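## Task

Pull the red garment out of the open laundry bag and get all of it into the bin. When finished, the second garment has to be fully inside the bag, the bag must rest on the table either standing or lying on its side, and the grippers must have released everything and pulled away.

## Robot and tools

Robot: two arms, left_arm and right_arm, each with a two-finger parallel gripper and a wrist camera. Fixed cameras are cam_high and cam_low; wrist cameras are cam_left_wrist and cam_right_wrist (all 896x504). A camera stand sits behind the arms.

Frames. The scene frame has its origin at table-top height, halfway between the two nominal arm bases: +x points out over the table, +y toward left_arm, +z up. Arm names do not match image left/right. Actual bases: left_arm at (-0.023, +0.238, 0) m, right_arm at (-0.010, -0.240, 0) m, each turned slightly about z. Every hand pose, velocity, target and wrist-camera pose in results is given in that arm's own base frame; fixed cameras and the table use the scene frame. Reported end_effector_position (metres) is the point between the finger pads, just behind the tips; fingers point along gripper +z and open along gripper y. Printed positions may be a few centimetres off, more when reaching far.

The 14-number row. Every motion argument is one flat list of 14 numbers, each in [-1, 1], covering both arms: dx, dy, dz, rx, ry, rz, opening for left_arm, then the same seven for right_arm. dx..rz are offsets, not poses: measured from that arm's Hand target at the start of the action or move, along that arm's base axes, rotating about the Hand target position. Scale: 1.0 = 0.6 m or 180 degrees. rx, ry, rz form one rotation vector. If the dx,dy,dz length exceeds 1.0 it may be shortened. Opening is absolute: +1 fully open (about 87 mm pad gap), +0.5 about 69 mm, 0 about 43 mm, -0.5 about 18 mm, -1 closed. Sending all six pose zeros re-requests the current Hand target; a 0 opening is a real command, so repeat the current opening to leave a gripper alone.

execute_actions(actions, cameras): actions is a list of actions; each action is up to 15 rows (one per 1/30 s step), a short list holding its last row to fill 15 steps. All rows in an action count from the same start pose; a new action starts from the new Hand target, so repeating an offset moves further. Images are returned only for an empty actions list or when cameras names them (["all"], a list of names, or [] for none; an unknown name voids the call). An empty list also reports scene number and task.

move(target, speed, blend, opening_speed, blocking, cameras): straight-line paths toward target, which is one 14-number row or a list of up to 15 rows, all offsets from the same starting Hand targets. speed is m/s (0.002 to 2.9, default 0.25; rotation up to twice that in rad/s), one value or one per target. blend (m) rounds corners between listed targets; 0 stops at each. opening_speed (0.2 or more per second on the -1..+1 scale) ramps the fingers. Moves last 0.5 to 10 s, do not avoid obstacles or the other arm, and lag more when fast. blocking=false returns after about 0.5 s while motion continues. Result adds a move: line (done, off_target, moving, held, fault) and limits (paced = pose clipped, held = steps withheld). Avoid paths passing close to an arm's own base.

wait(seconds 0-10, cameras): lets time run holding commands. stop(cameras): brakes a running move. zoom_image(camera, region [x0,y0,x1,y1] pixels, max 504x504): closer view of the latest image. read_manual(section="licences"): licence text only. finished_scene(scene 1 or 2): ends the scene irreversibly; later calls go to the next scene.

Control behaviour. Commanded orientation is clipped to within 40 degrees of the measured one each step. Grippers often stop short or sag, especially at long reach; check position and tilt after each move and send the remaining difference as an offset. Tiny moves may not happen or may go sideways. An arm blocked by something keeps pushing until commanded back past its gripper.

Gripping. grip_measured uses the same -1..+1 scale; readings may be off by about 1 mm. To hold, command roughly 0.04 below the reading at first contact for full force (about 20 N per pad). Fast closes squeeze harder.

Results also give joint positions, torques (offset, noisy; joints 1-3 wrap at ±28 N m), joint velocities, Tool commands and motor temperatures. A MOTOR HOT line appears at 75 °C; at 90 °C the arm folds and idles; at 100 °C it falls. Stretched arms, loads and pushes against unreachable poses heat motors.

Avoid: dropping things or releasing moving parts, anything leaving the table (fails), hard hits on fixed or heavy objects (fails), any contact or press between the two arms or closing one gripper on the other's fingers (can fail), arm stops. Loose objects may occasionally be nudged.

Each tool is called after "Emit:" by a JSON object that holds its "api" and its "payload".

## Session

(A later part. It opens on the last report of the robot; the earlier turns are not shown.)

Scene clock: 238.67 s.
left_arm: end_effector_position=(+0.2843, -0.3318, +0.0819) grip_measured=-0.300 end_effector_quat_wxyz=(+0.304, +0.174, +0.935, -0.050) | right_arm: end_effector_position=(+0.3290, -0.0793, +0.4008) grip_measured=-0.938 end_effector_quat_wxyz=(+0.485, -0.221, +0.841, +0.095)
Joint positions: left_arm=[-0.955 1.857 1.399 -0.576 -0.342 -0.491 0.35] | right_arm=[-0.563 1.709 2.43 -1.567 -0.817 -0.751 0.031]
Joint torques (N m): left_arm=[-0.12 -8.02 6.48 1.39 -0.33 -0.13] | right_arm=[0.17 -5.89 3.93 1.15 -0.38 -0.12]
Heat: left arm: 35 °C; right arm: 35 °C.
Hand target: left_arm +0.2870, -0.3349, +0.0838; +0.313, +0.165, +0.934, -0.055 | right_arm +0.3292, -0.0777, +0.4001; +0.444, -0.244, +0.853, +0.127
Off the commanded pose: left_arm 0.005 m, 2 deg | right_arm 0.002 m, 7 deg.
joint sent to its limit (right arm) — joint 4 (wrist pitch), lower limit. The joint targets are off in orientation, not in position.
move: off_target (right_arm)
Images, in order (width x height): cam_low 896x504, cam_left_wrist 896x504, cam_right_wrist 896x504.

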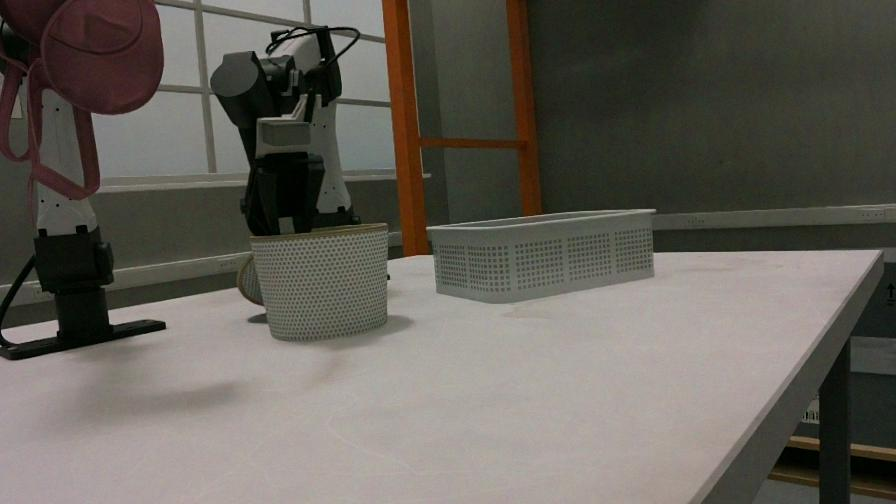

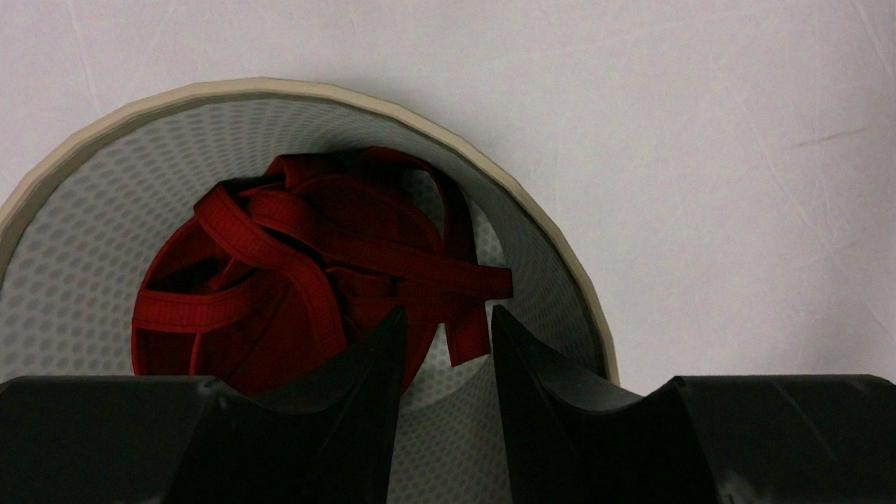

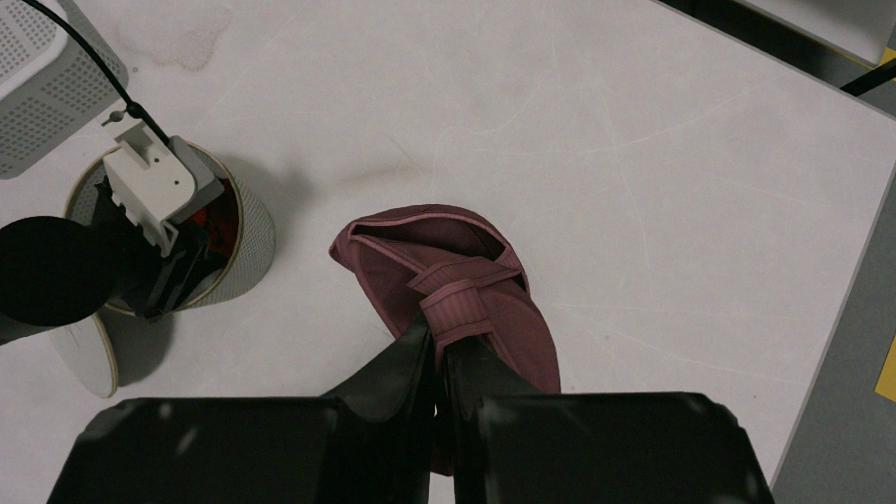

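Emit:
{"api": "move", "payload": {"target": [[0,0.0,-0.1,0,0,0,-0.3,0,0,0,0,0,0,-1],[0,0.0,-0.1,0,0,0,-1,0,0,0,0,0,0,-1],[0,0.0,0.2,0,0,0,-1,0,0,0,0,0,0,-1]], "speed": 0.12, "opening_speed": 2, "cameras": ["cam_left_wrist","cam_low","cam_high"]}}

Scene clock: 248.27 s.
left_arm: end_effector_position=(+0.2864, -0.3342, +0.1980) grip_measured=-1.000 end_effector_quat_wxyz=(+0.309, +0.171, +0.934, -0.053) | right_arm: end_effector_position=(+0.3290, -0.0793, +0.4008) grip_measured=-0.938 end_effector_quat_wxyz=(+0.485, -0.221, +0.841, +0.095)
Joint positions: left_arm=[-0.955 1.866 1.871 -1.028 -0.344 -0.494 0] | right_arm=[-0.563 1.709 2.43 -1.567 -0.817 -0.751 0.031]
Joint torques (N m): left_arm=[-0.13 -7.8 8.31 1.14 -0.31 -0.11] | right_arm=[0.14 -5.87 3.93 1.15 -0.38 -0.12]
Heat: left arm: 35 °C; right arm: 35 °C.
Hand target: left_arm +0.2871, -0.3349, +0.2037; +0.313, +0.165, +0.934, -0.055 | right_arm +0.3292, -0.0777, +0.4001; +0.444, -0.244, +0.853, +0.127
Off the commanded pose: left_arm 0.006 m, 1 deg | right_arm 0.002 m, 7 deg.
joint sent to its limit (right arm) — joint 4 (wrist pitch), lower limit. The joint targets are off in orientation, not in position.
move: off_target (right_arm)
Images, in order (width x height): cam_high 896x504, cam_low 896x504, cam_left_wrist 896x504.

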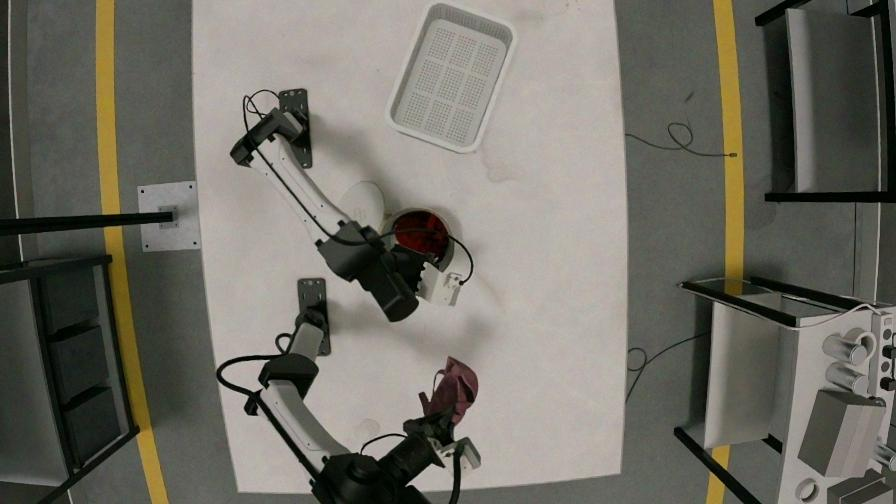

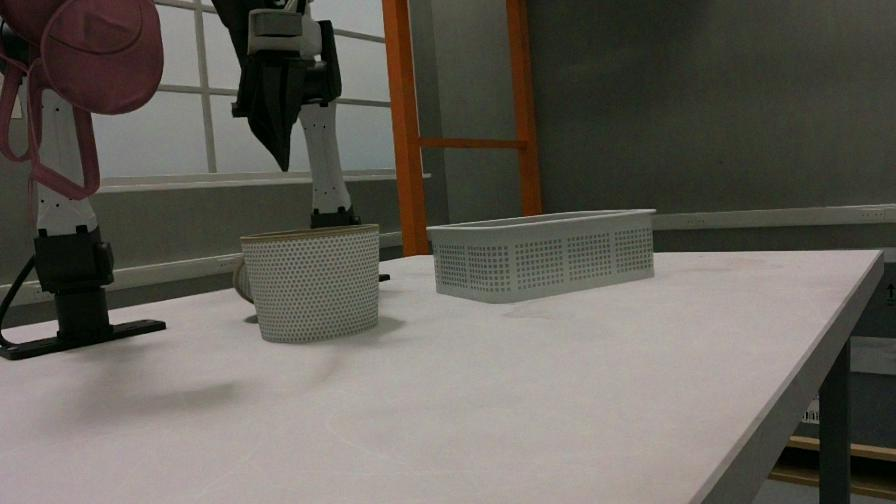

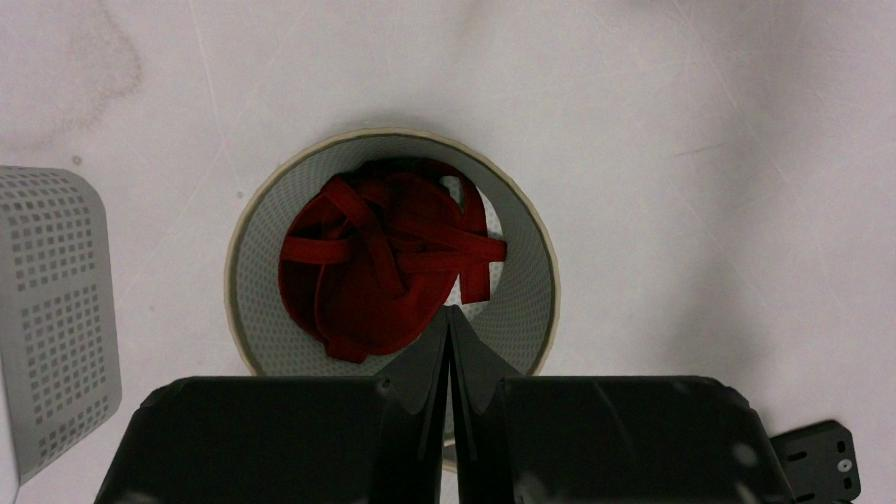

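Emit:
{"api": "move", "payload": {"target": [[-0.055,-0.01,-0.08,0.019,0.052,0,-0.1,0,0,0,0,0,0,-1],[-0.055,-0.01,-0.235,0.019,0.052,0,-0.1,0,0,0,0,0,0,-1]], "speed": 0.2, "blend": 0.01, "cameras": ["cam_left_wrist","cam_low"]}}

Emit:
{"api": "zoom_image", "payload": {"camera": "cam_left_wrist", "region": [250, 100, 650, 400]}}

Scene clock: 260.37 s.
left_arm: end_effector_position=(+0.2549, -0.3353, +0.0635) grip_measured=-0.100 end_effector_quat_wxyz=(+0.230, +0.174, +0.957, -0.030) | right_arm: end_effector_position=(+0.3290, -0.0793, +0.4008) grip_measured=-0.938 end_effector_quat_wxyz=(+0.485, -0.221, +0.841, +0.095)
Joint positions: left_arm=[-0.988 1.939 1.492 -0.749 -0.287 -0.572 0.45] | right_arm=[-0.563 1.709 2.43 -1.567 -0.817 -0.751 0.031]
Joint torques (N m): left_arm=[-0.27 -8.25 6.15 1.16 -0.11 -0.14] | right_arm=[0.14 -5.89 3.92 1.15 -0.38 -0.12]
Heat: left arm: 36 °C; right arm: 35 °C.
Hand target: left_arm +0.2541, -0.3409, +0.0628; +0.231, +0.169, +0.957, -0.040 | right_arm +0.3292, -0.0777, +0.4001; +0.444, -0.244, +0.853, +0.127
Off the commanded pose: left_arm 0.006 m, 1 deg | right_arm 0.002 m, 7 deg.
joint sent to its limit (right arm) — joint 4 (wrist pitch), lower limit. The joint targets are off in orientation, not in position.
move: off_target (right_arm)
Images, in order (width x height): cam_low 896x504, cam_left_wrist 896x504.

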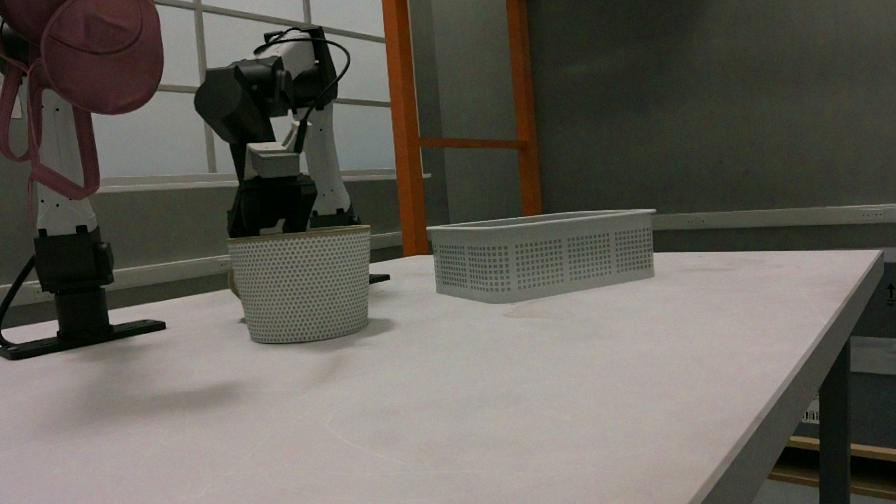

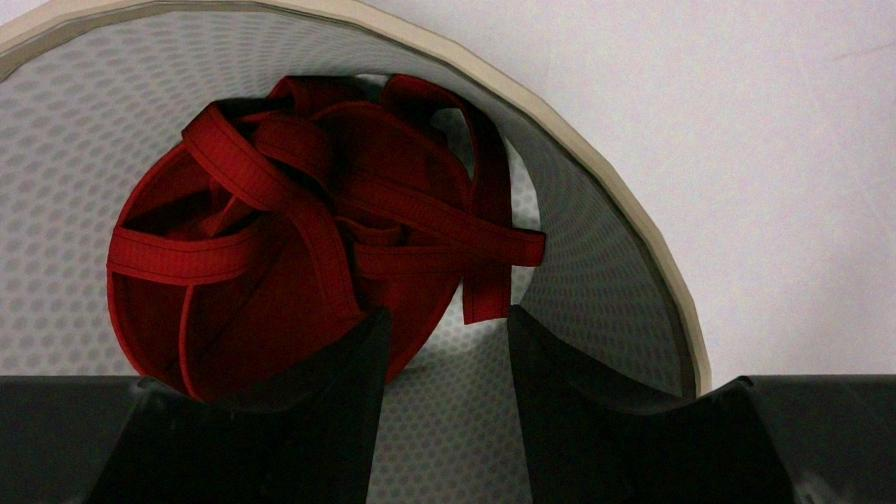

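Scaled by 1.260 from the camera's 896x504 image, which has a finer 1280x720 frame.

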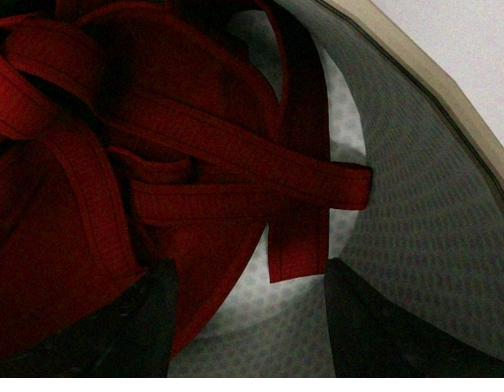

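Emit:
{"api": "move", "payload": {"target": [[-0.008,-0.02,-0.09,0,0,0,-0.1,0,0,0,0,0,0,-1]], "speed": 0.12, "cameras": ["cam_left_wrist"]}}

Scene clock: 266.97 s.
left_arm: end_effector_position=(+0.2507, -0.3486, +0.0131) grip_measured=-0.100 end_effector_quat_wxyz=(+0.230, +0.174, +0.957, -0.035) | right_arm: end_effector_position=(+0.3290, -0.0793, +0.4008) grip_measured=-0.938 end_effector_quat_wxyz=(+0.485, -0.221, +0.841, +0.095)
Joint positions: left_arm=[-1.012 2.022 1.401 -0.574 -0.29 -0.597 0.45] | right_arm=[-0.563 1.709 2.43 -1.567 -0.817 -0.751 0.031]
Joint torques (N m): left_arm=[-0.39 -8.09 5.7 1.21 -0.18 -0.13] | right_arm=[0.17 -5.86 3.93 1.15 -0.38 -0.12]
Heat: left arm: 37 °C; right arm: 34 °C.
Hand target: left_arm +0.2493, -0.3527, +0.0087; +0.230, +0.169, +0.957, -0.040 | right_arm +0.3292, -0.0777, +0.4001; +0.444, -0.244, +0.853, +0.127
Off the commanded pose: left_arm 0.006 m, 1 deg | right_arm 0.002 m, 7 deg.
joint sent to its limit (right arm) — joint 4 (wrist pitch), lower limit. The joint targets are off in orientation, not in position.
move: off_target (right_arm)
Images, in order (width x height): cam_left_wrist 896x504.

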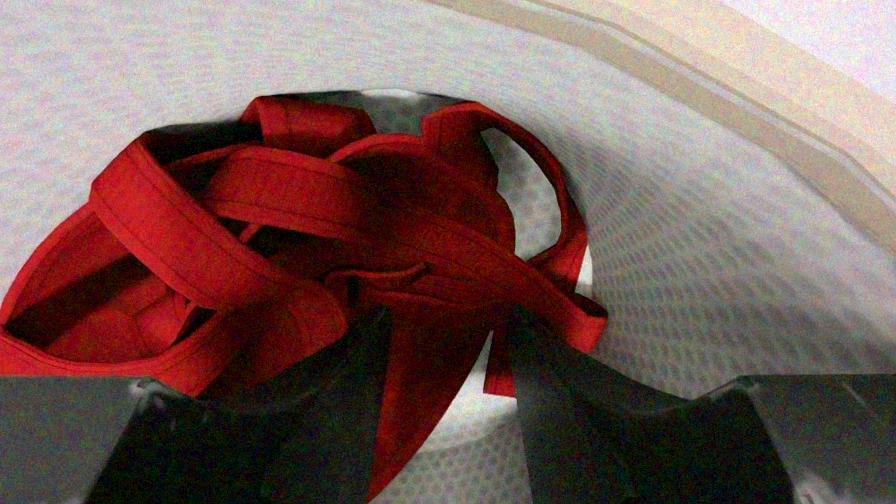

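Emit:
{"api": "move", "payload": {"target": [[0,0,0,0,0,0,-1,0,0,0,0,0,0,-1],[0,0,0.25,0,0,0,-1,0,0,0,0,0,0,-1]], "speed": 0.12, "opening_speed": 2, "cameras": ["cam_left_wrist","cam_low","cam_high"]}}

Scene clock: 272.07 s.
left_arm: end_effector_position=(+0.2516, -0.3500, +0.1456) grip_measured=-0.944 end_effector_quat_wxyz=(+0.224, +0.175, +0.958, -0.027) | right_arm: end_effector_position=(+0.3290, -0.0793, +0.4008) grip_measured=-0.938 end_effector_quat_wxyz=(+0.485, -0.221, +0.841, +0.095)
Joint positions: left_arm=[-1.012 1.985 1.887 -1.118 -0.29 -0.598 0.028] | right_arm=[-0.563 1.709 2.43 -1.567 -0.817 -0.751 0.031]
Joint torques (N m): left_arm=[-0.47 -10.19 8.25 0.87 -0.19 -0.13] | right_arm=[0.17 -5.87 3.92 1.15 -0.38 -0.12]
Heat: left arm: 37 °C; right arm: 34 °C.
Hand target: left_arm +0.2493, -0.3528, +0.1588; +0.231, +0.169, +0.957, -0.040 | right_arm +0.3292, -0.0777, +0.4001; +0.444, -0.244, +0.853, +0.127
Off the commanded pose: left_arm 0.014 m, 2 deg | right_arm 0.002 m, 7 deg.
joint sent to its limit (right arm) — joint 4 (wrist pitch), lower limit. The joint targets are off in orientation, not in position.
move: off_target (left_arm, right_arm)
Images, in order (width x height): cam_high 896x504, cam_low 896x504, cam_left_wrist 896x504.

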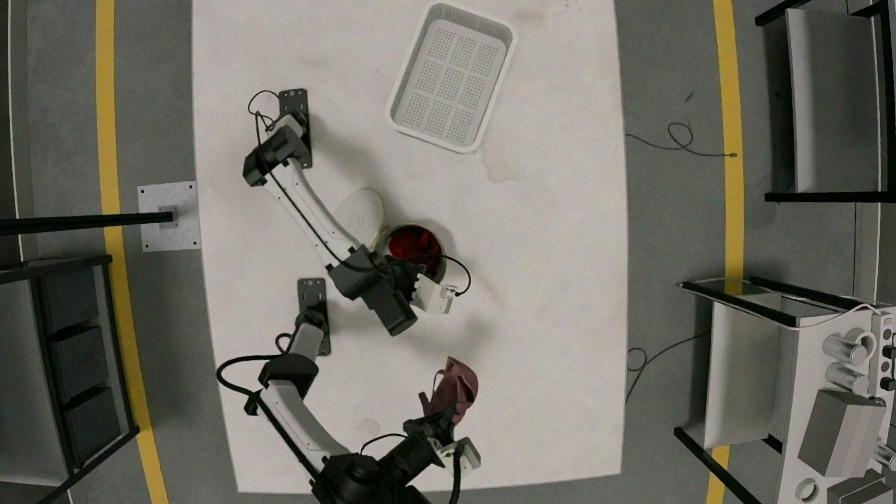

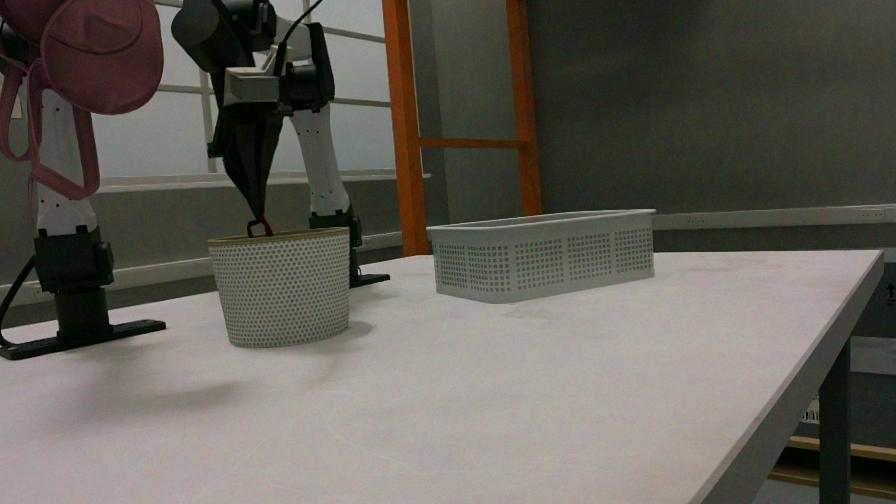

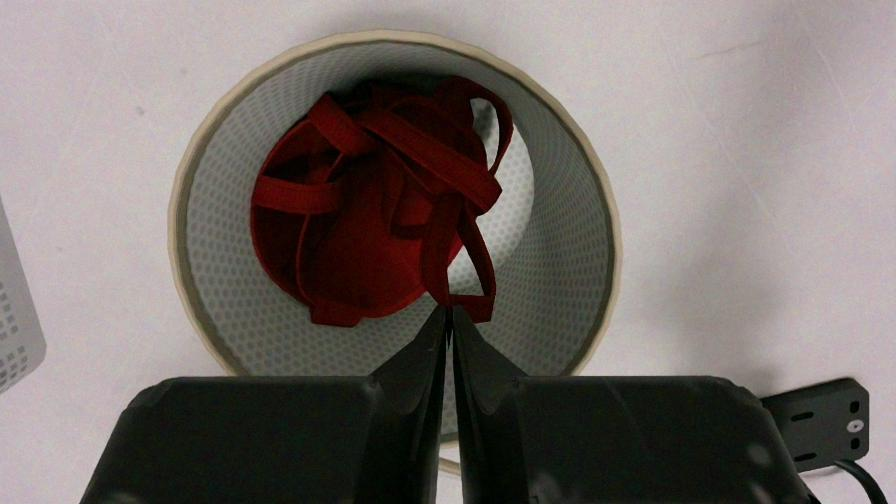

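Emit:
{"api": "move", "payload": {"target": [[0,0.02,0.3,-0.04,-0.1,0,-1,0,0,0,0,0,0,-1],[0,0.03,0.52,-0.06,-0.16,0,-1,0,0,0,0,0,0,-1]], "speed": 0.15, "blend": 0.02, "cameras": ["all"]}}

Scene clock: 278.50 s.
left_arm: end_effector_position=(+0.2501, -0.3369, +0.4555) grip_measured=-0.944 end_effector_quat_wxyz=(+0.556, +0.163, +0.802, -0.142) | right_arm: end_effector_position=(+0.3290, -0.0793, +0.4008) grip_measured=-0.938 end_effector_quat_wxyz=(+0.485, -0.221, +0.841, +0.095)
Joint positions: left_arm=[-1.166 1.96 2.856 -1.344 -0.665 -0.337 0.028] | right_arm=[-0.563 1.709 2.43 -1.567 -0.817 -0.751 0.031]
Joint torques (N m): left_arm=[-0.44 -7.08 4.62 1.92 -0.32 0.15] | right_arm=[0.16 -5.87 3.93 1.15 -0.38 -0.12]
Heat: left arm: 38 °C; right arm: 34 °C.
Hand target: left_arm +0.2493, -0.3348, +0.4708; +0.476, +0.152, +0.862, -0.086 | right_arm +0.3292, -0.0777, +0.4001; +0.444, -0.244, +0.853, +0.127
Off the commanded pose: left_arm 0.015 m, 13 deg | right_arm 0.002 m, 7 deg.
elbow stopped short (left arm): the move would have taken joint 3 (elbow) straighter than the controller allows.
joint sent to its limit (right arm) — joint 4 (wrist pitch), lower limit. The joint targets are off in orientation, not in position.
move: off_target (left_arm, right_arm)

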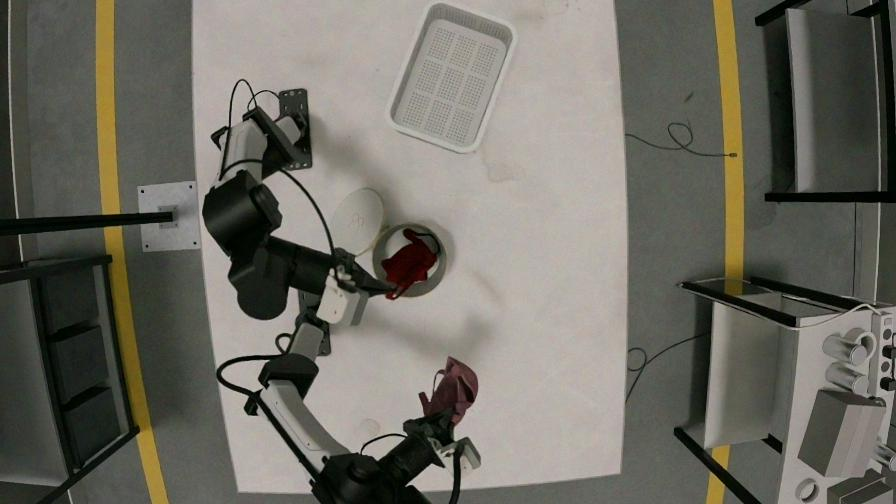

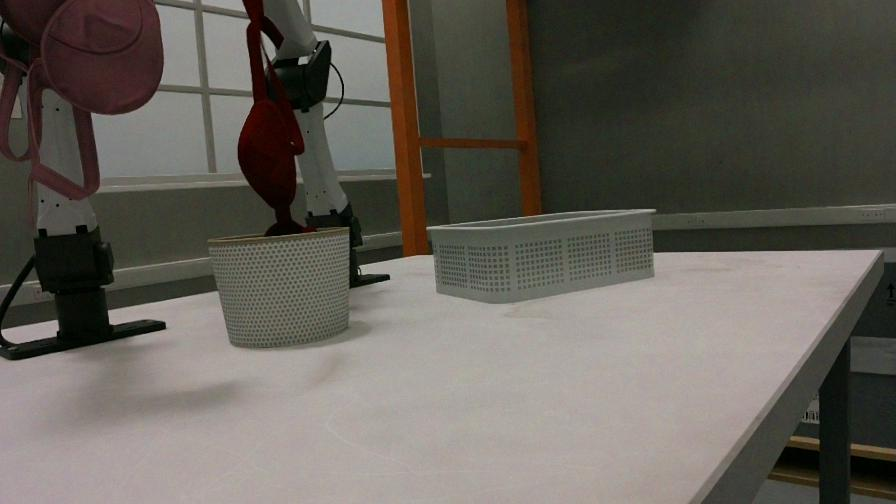

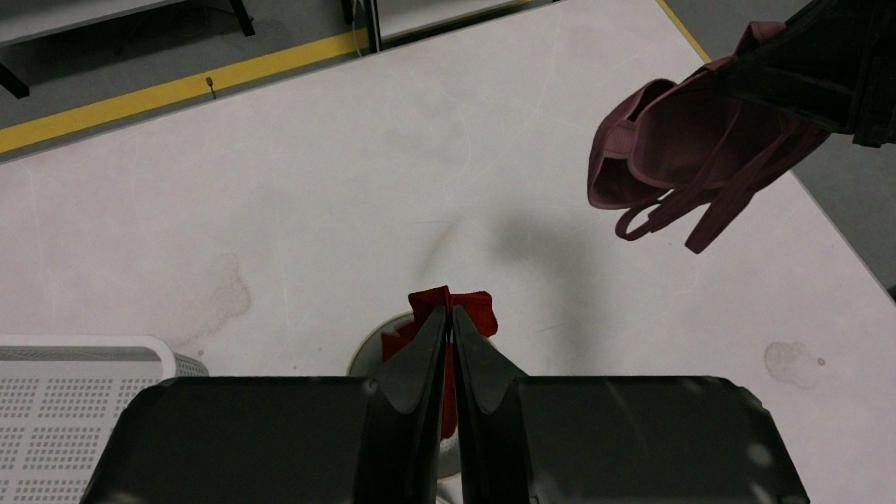

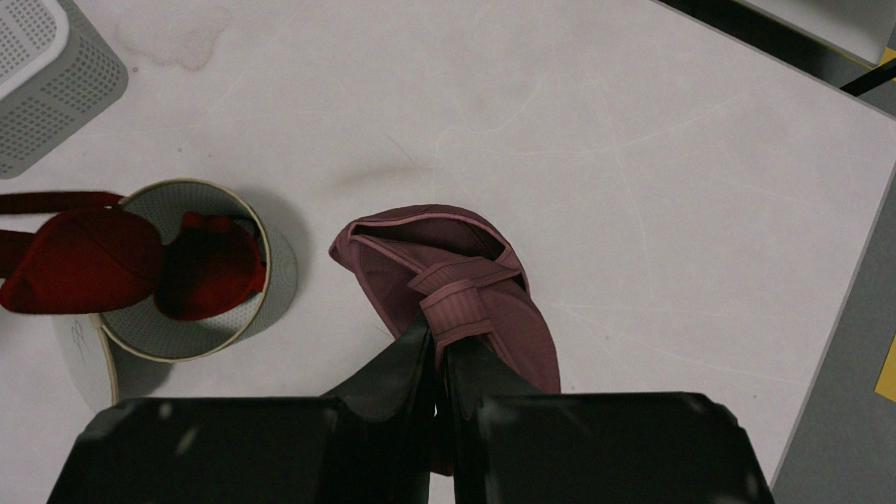

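Emit:
{"api": "move", "payload": {"target": [[-0.015,0.06,0.16,-0.146,-0.30,0,-1,0,0,0,0,0,0,-1]], "speed": 0.3, "cameras": ["cam_high","cam_low"]}}

Scene clock: 290.50 s.
left_arm: end_effector_position=(+0.2398, -0.2998, +0.5608) grip_measured=-0.944 end_effector_quat_wxyz=(+0.827, +0.068, +0.524, -0.193) | right_arm: end_effector_position=(+0.3290, -0.0793, +0.4008) grip_measured=-0.938 end_effector_quat_wxyz=(+0.485, -0.221, +0.841, +0.095)
Joint positions: left_arm=[-1.255 1.337 1.523 0.482 -0.776 0.405 0.028] | right_arm=[-0.563 1.709 2.43 -1.567 -0.817 -0.751 0.031]
Joint torques (N m): left_arm=[0.49 -2.69 6.15 1.29 0.4 0.15] | right_arm=[0.17 -5.89 3.93 1.15 -0.38 -0.12]
Heat: left arm: 37 °C; right arm: 34 °C.
Hand target: left_arm +0.2402, -0.2989, +0.5668; +0.833, +0.066, +0.514, -0.195 | right_arm +0.3292, -0.0777, +0.4001; +0.444, -0.244, +0.853, +0.127
Off the commanded pose: left_arm 0.006 m, 1 deg | right_arm 0.002 m, 7 deg.
joint sent to its limit (right arm) — joint 4 (wrist pitch), lower limit. The joint targets are off in orientation, not in position.
move: off_target (right_arm)
Images, in order (width x height): cam_high 896x504, cam_low 896x504.

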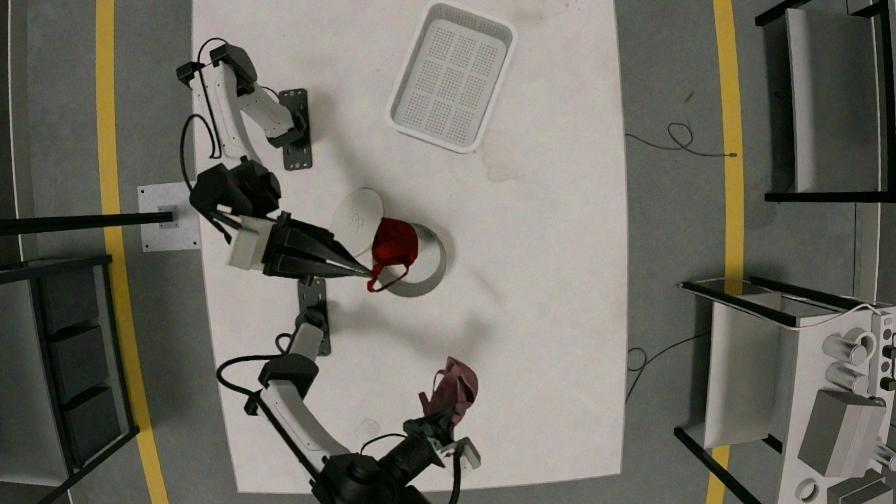

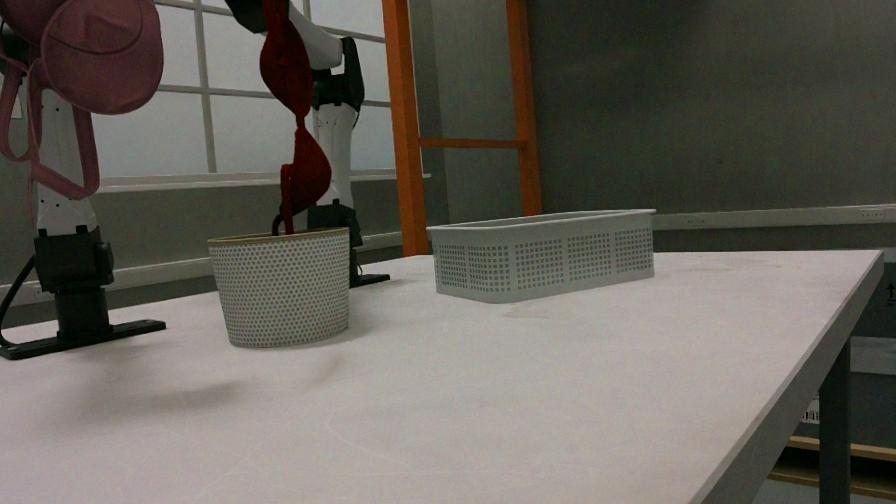

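Emit:
{"api": "move", "payload": {"target": [[0.0,0.02,0.1,0,0,0,-1,0,0,0,0,0,0,-1],[0.1,0.28,0.08,0,0,0.05,-1,0,0,0,0,0,0,-1],[0.2,0.58,-0.1,0,0,0.1,-1,0,0,0,0,0,0,-1]], "speed": [0.15,0.25,0.25], "blend": 0.03, "cameras": ["cam_high","cam_low","cam_left_wrist"]}}

Scene clock: 297.87 s.
left_arm: end_effector_position=(+0.3616, +0.0494, +0.5001) grip_measured=-0.944 end_effector_quat_wxyz=(+0.847, -0.018, +0.529, -0.058) | right_arm: end_effector_position=(+0.3290, -0.0793, +0.4008) grip_measured=-0.938 end_effector_quat_wxyz=(+0.485, -0.221, +0.841, +0.095)
Joint positions: left_arm=[0.311 1.061 1.152 0.39 0.309 -0.26 0.028] | right_arm=[-0.563 1.709 2.43 -1.567 -0.817 -0.751 0.031]
Joint torques (N m): left_arm=[0.42 -1.09 6.56 1.67 -0.01 -0.13] | right_arm=[0.17 -5.87 3.92 1.15 -0.38 -0.12]
Heat: left arm: 35 °C; right arm: 34 °C.
Hand target: left_arm +0.3603, +0.0491, +0.5068; +0.853, -0.015, +0.518, -0.062 | right_arm +0.3292, -0.0777, +0.4001; +0.444, -0.244, +0.853, +0.127
Off the commanded pose: left_arm 0.007 m, 2 deg | right_arm 0.002 m, 7 deg.
joint sent to its limit (right arm) — joint 4 (wrist pitch), lower limit. The joint targets are off in orientation, not in position.
move: off_target (right_arm)
Images, in order (width x height): cam_high 896x504, cam_low 896x504, cam_left_wrist 896x504.

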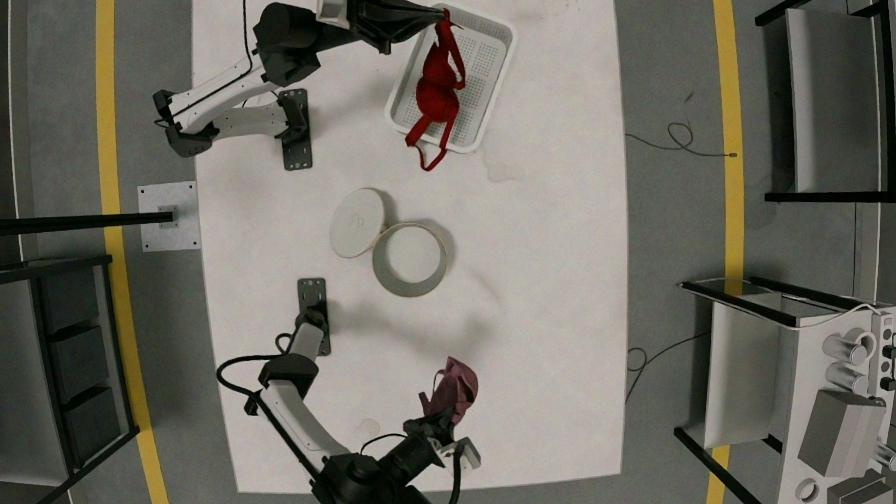

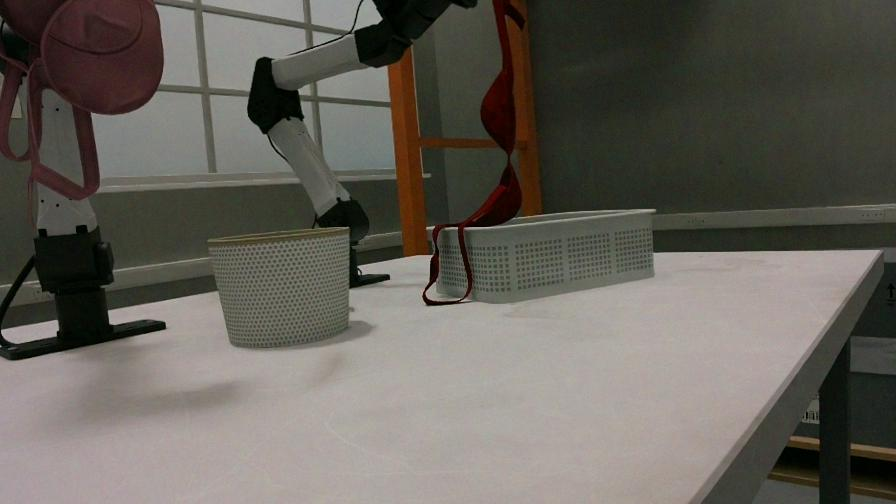

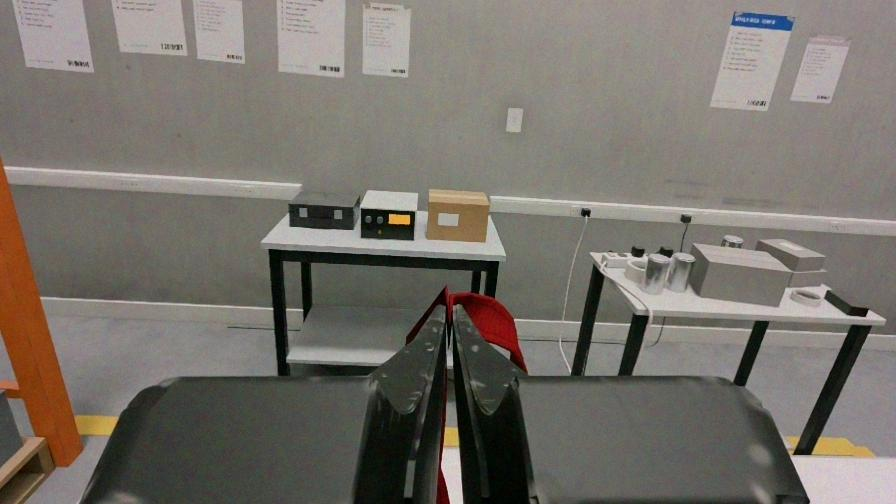

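Emit:
{"api": "wait", "payload": {"seconds": 0.5, "cameras": ["cam_high","cam_low"]}}

Scene clock: 302.07 s.
left_arm: end_effector_position=(+0.3616, +0.0493, +0.5002) grip_measured=-0.944 end_effector_quat_wxyz=(+0.847, -0.018, +0.529, -0.058) | right_arm: end_effector_position=(+0.3290, -0.0793, +0.4008) grip_measured=-0.938 end_effector_quat_wxyz=(+0.485, -0.221, +0.841, +0.095)
Joint positions: left_arm=[0.311 1.061 1.152 0.39 0.31 -0.26 0.028] | right_arm=[-0.563 1.709 2.43 -1.567 -0.817 -0.751 0.031]
Joint torques (N m): left_arm=[0.44 -1.09 6.54 1.67 -0.02 -0.13] | right_arm=[0.14 -5.89 3.92 1.15 -0.39 -0.12]
Heat: left arm: 34 °C; right arm: 34 °C.
Hand target: left_arm +0.3603, +0.0491, +0.5068; +0.853, -0.015, +0.518, -0.062 | right_arm +0.3292, -0.0777, +0.4001; +0.444, -0.244, +0.853, +0.127
Tool commands: left_gripper/opening=-1.0 right_gripper/opening=-1.0
Off the commanded pose: left_arm 0.007 m, 2 deg | right_arm 0.002 m, 7 deg.
wait: 0.50 s; at rest from the start
Images, in order (width x height): cam_high 896x504, cam_low 896x504.

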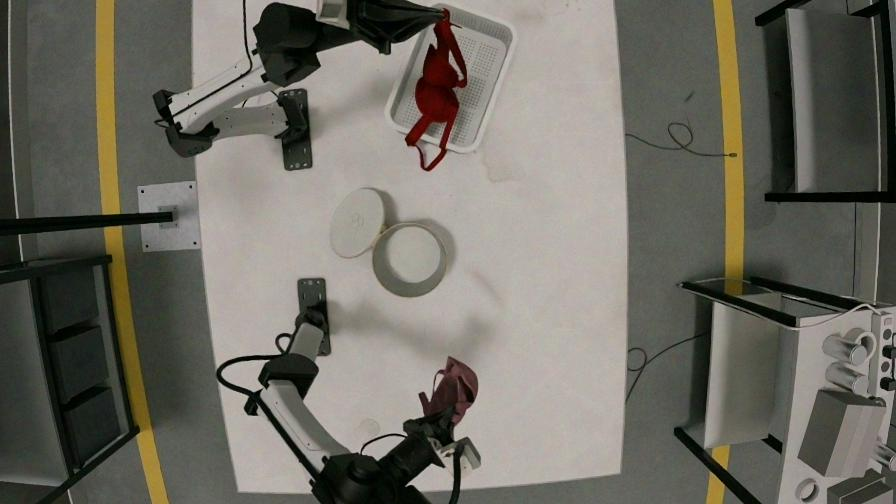

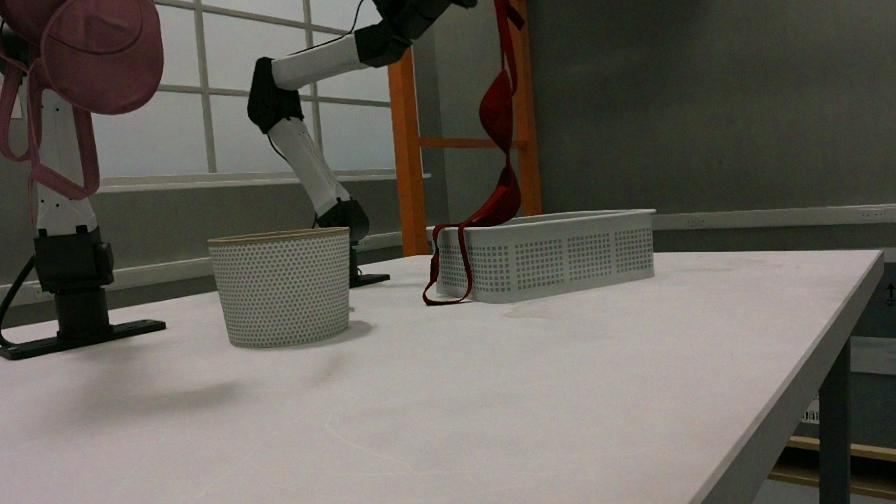

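Emit:
{"api": "move", "payload": {"target": [[-0.1,0.06,0.19,0,0,0,-1,0,0,0,0,0,0,-1],[-0.1,0.2,0.19,0,0,0,-1,0,0,0,0,0,0,-1]], "speed": 0.15, "cameras": ["cam_high","cam_low"]}}

Scene clock: 308.43 s.
left_arm: end_effector_position=(+0.3050, +0.1743, +0.6097) grip_measured=-0.944 end_effector_quat_wxyz=(+0.847, -0.028, +0.527, -0.067) | right_arm: end_effector_position=(+0.3290, -0.0793, +0.4008) grip_measured=-0.938 end_effector_quat_wxyz=(+0.485, -0.221, +0.841, +0.095)
Joint positions: left_arm=[0.958 1.364 1.751 0.34 0.843 -0.718 0.028] | right_arm=[-0.563 1.709 2.43 -1.567 -0.817 -0.751 0.031]
Joint torques (N m): left_arm=[0.4 -2.54 7.2 1.16 -0.28 -0.14] | right_arm=[0.17 -5.87 3.93 1.15 -0.38 -0.12]
Heat: left arm: 33 °C; right arm: 34 °C.
Hand target: left_arm +0.3002, +0.1691, +0.6209; +0.853, -0.015, +0.517, -0.062 | right_arm +0.3292, -0.0777, +0.4001; +0.444, -0.244, +0.853, +0.127
Off the commanded pose: left_arm 0.013 m, 2 deg | right_arm 0.002 m, 7 deg.
joint sent to its limit (right arm) — joint 4 (wrist pitch), lower limit. The joint targets are off in orientation, not in position.
move: off_target (left_arm, right_arm)
Images, in order (width x height): cam_high 896x504, cam_low 896x504.

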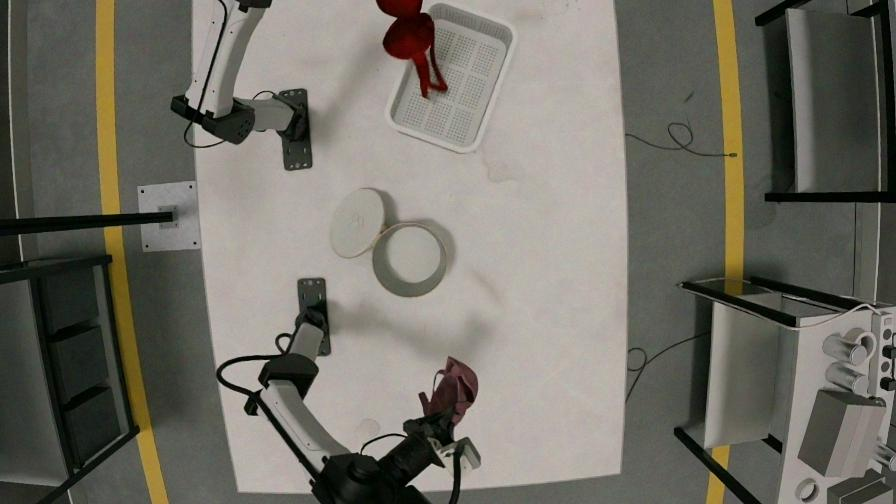

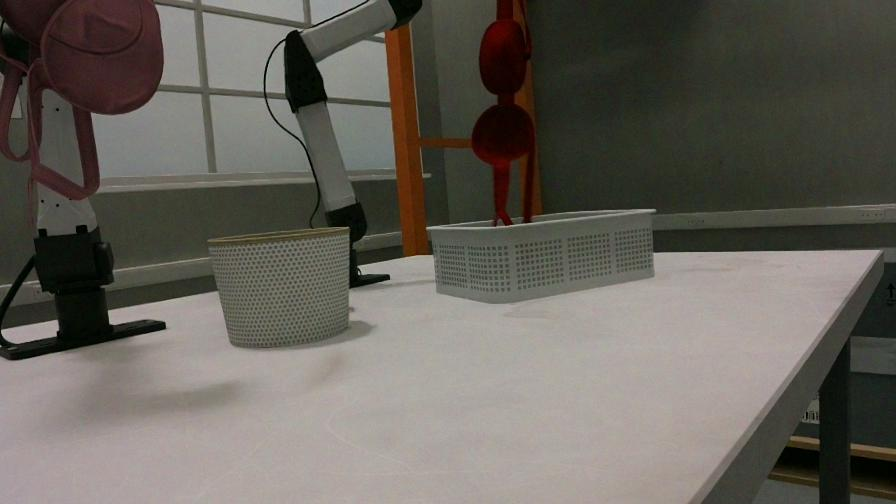

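Emit:
{"api": "move", "payload": {"target": [[0.14,-0.09,-0.25,0,0,0,-1,0,0,0,0,0,0,-1],[0.18,-0.14,-0.7,0.0,0,0,-1,0,0,0,0,0,0,-1]], "speed": 0.2, "blend": 0.03, "cameras": ["cam_high","cam_low","cam_left_wrist"]}}

Scene clock: 315.50 s.
left_arm: end_effector_position=(+0.4083, +0.0848, +0.1982) grip_measured=-0.944 end_effector_quat_wxyz=(+0.798, -0.029, +0.598, -0.061) | right_arm: end_effector_position=(+0.3290, -0.0793, +0.4008) grip_measured=-0.938 end_effector_quat_wxyz=(+0.485, -0.221, +0.841, +0.095)
Joint positions: left_arm=[0.393 1.643 0.411 1.544 0.402 -0.251 0.028] | right_arm=[-0.563 1.709 2.43 -1.567 -0.817 -0.751 0.031]
Joint torques (N m): left_arm=[-0.35 -4.22 4.63 1.75 -0.19 0.14] | right_arm=[0.16 -5.86 3.92 1.15 -0.38 -0.12]
Heat: left arm: 32 °C; right arm: 34 °C.
Hand target: left_arm +0.4082, +0.0852, +0.2009; +0.853, -0.015, +0.517, -0.062 | right_arm +0.3292, -0.0777, +0.4001; +0.444, -0.244, +0.853, +0.127
Off the commanded pose: left_arm 0.003 m, 11 deg | right_arm 0.002 m, 7 deg.
joint sent to its limit (left arm) — joint 4 (wrist pitch), upper limit. The joint targets are off in orientation, not in position.
joint sent to its limit (right arm) — joint 4 (wrist pitch), lower limit. The joint targets are off in orientation, not in position.
move: off_target (left_arm, right_arm)
Images, in order (width x height): cam_high 896x504, cam_low 896x504, cam_left_wrist 896x504.

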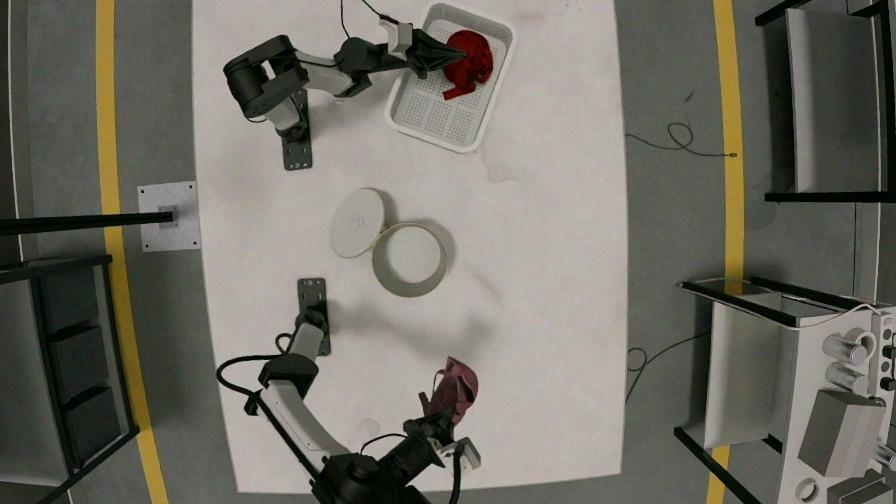

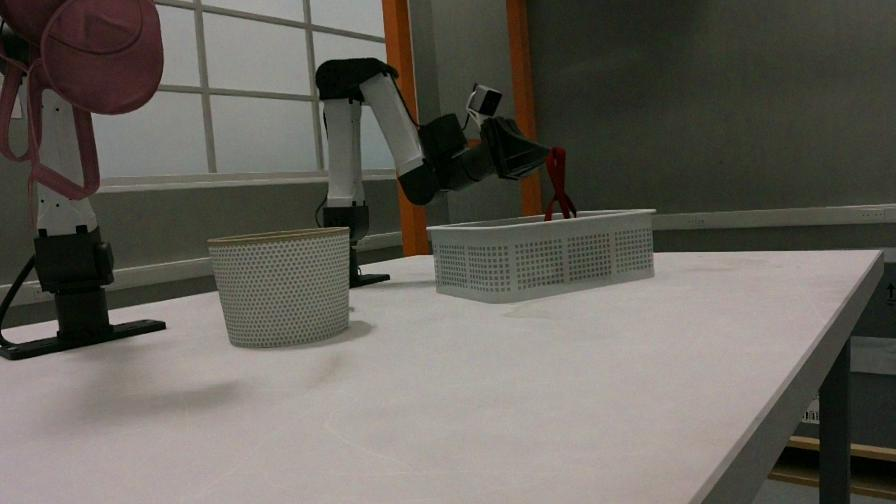

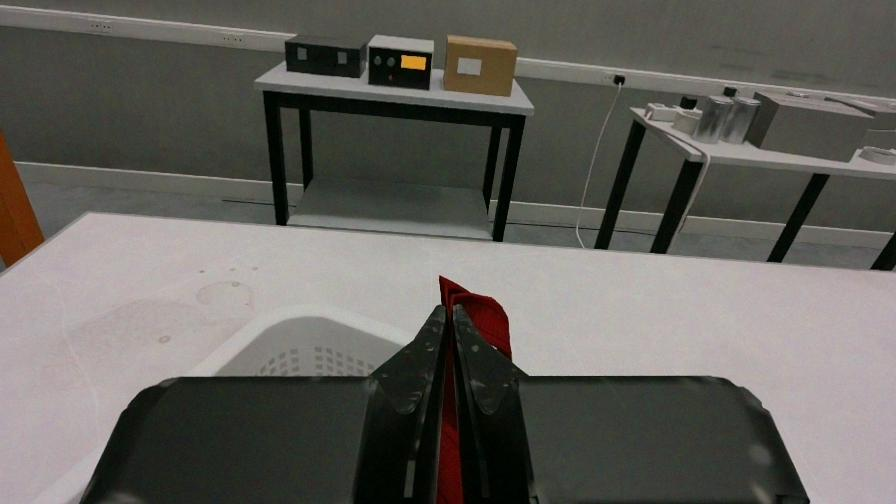

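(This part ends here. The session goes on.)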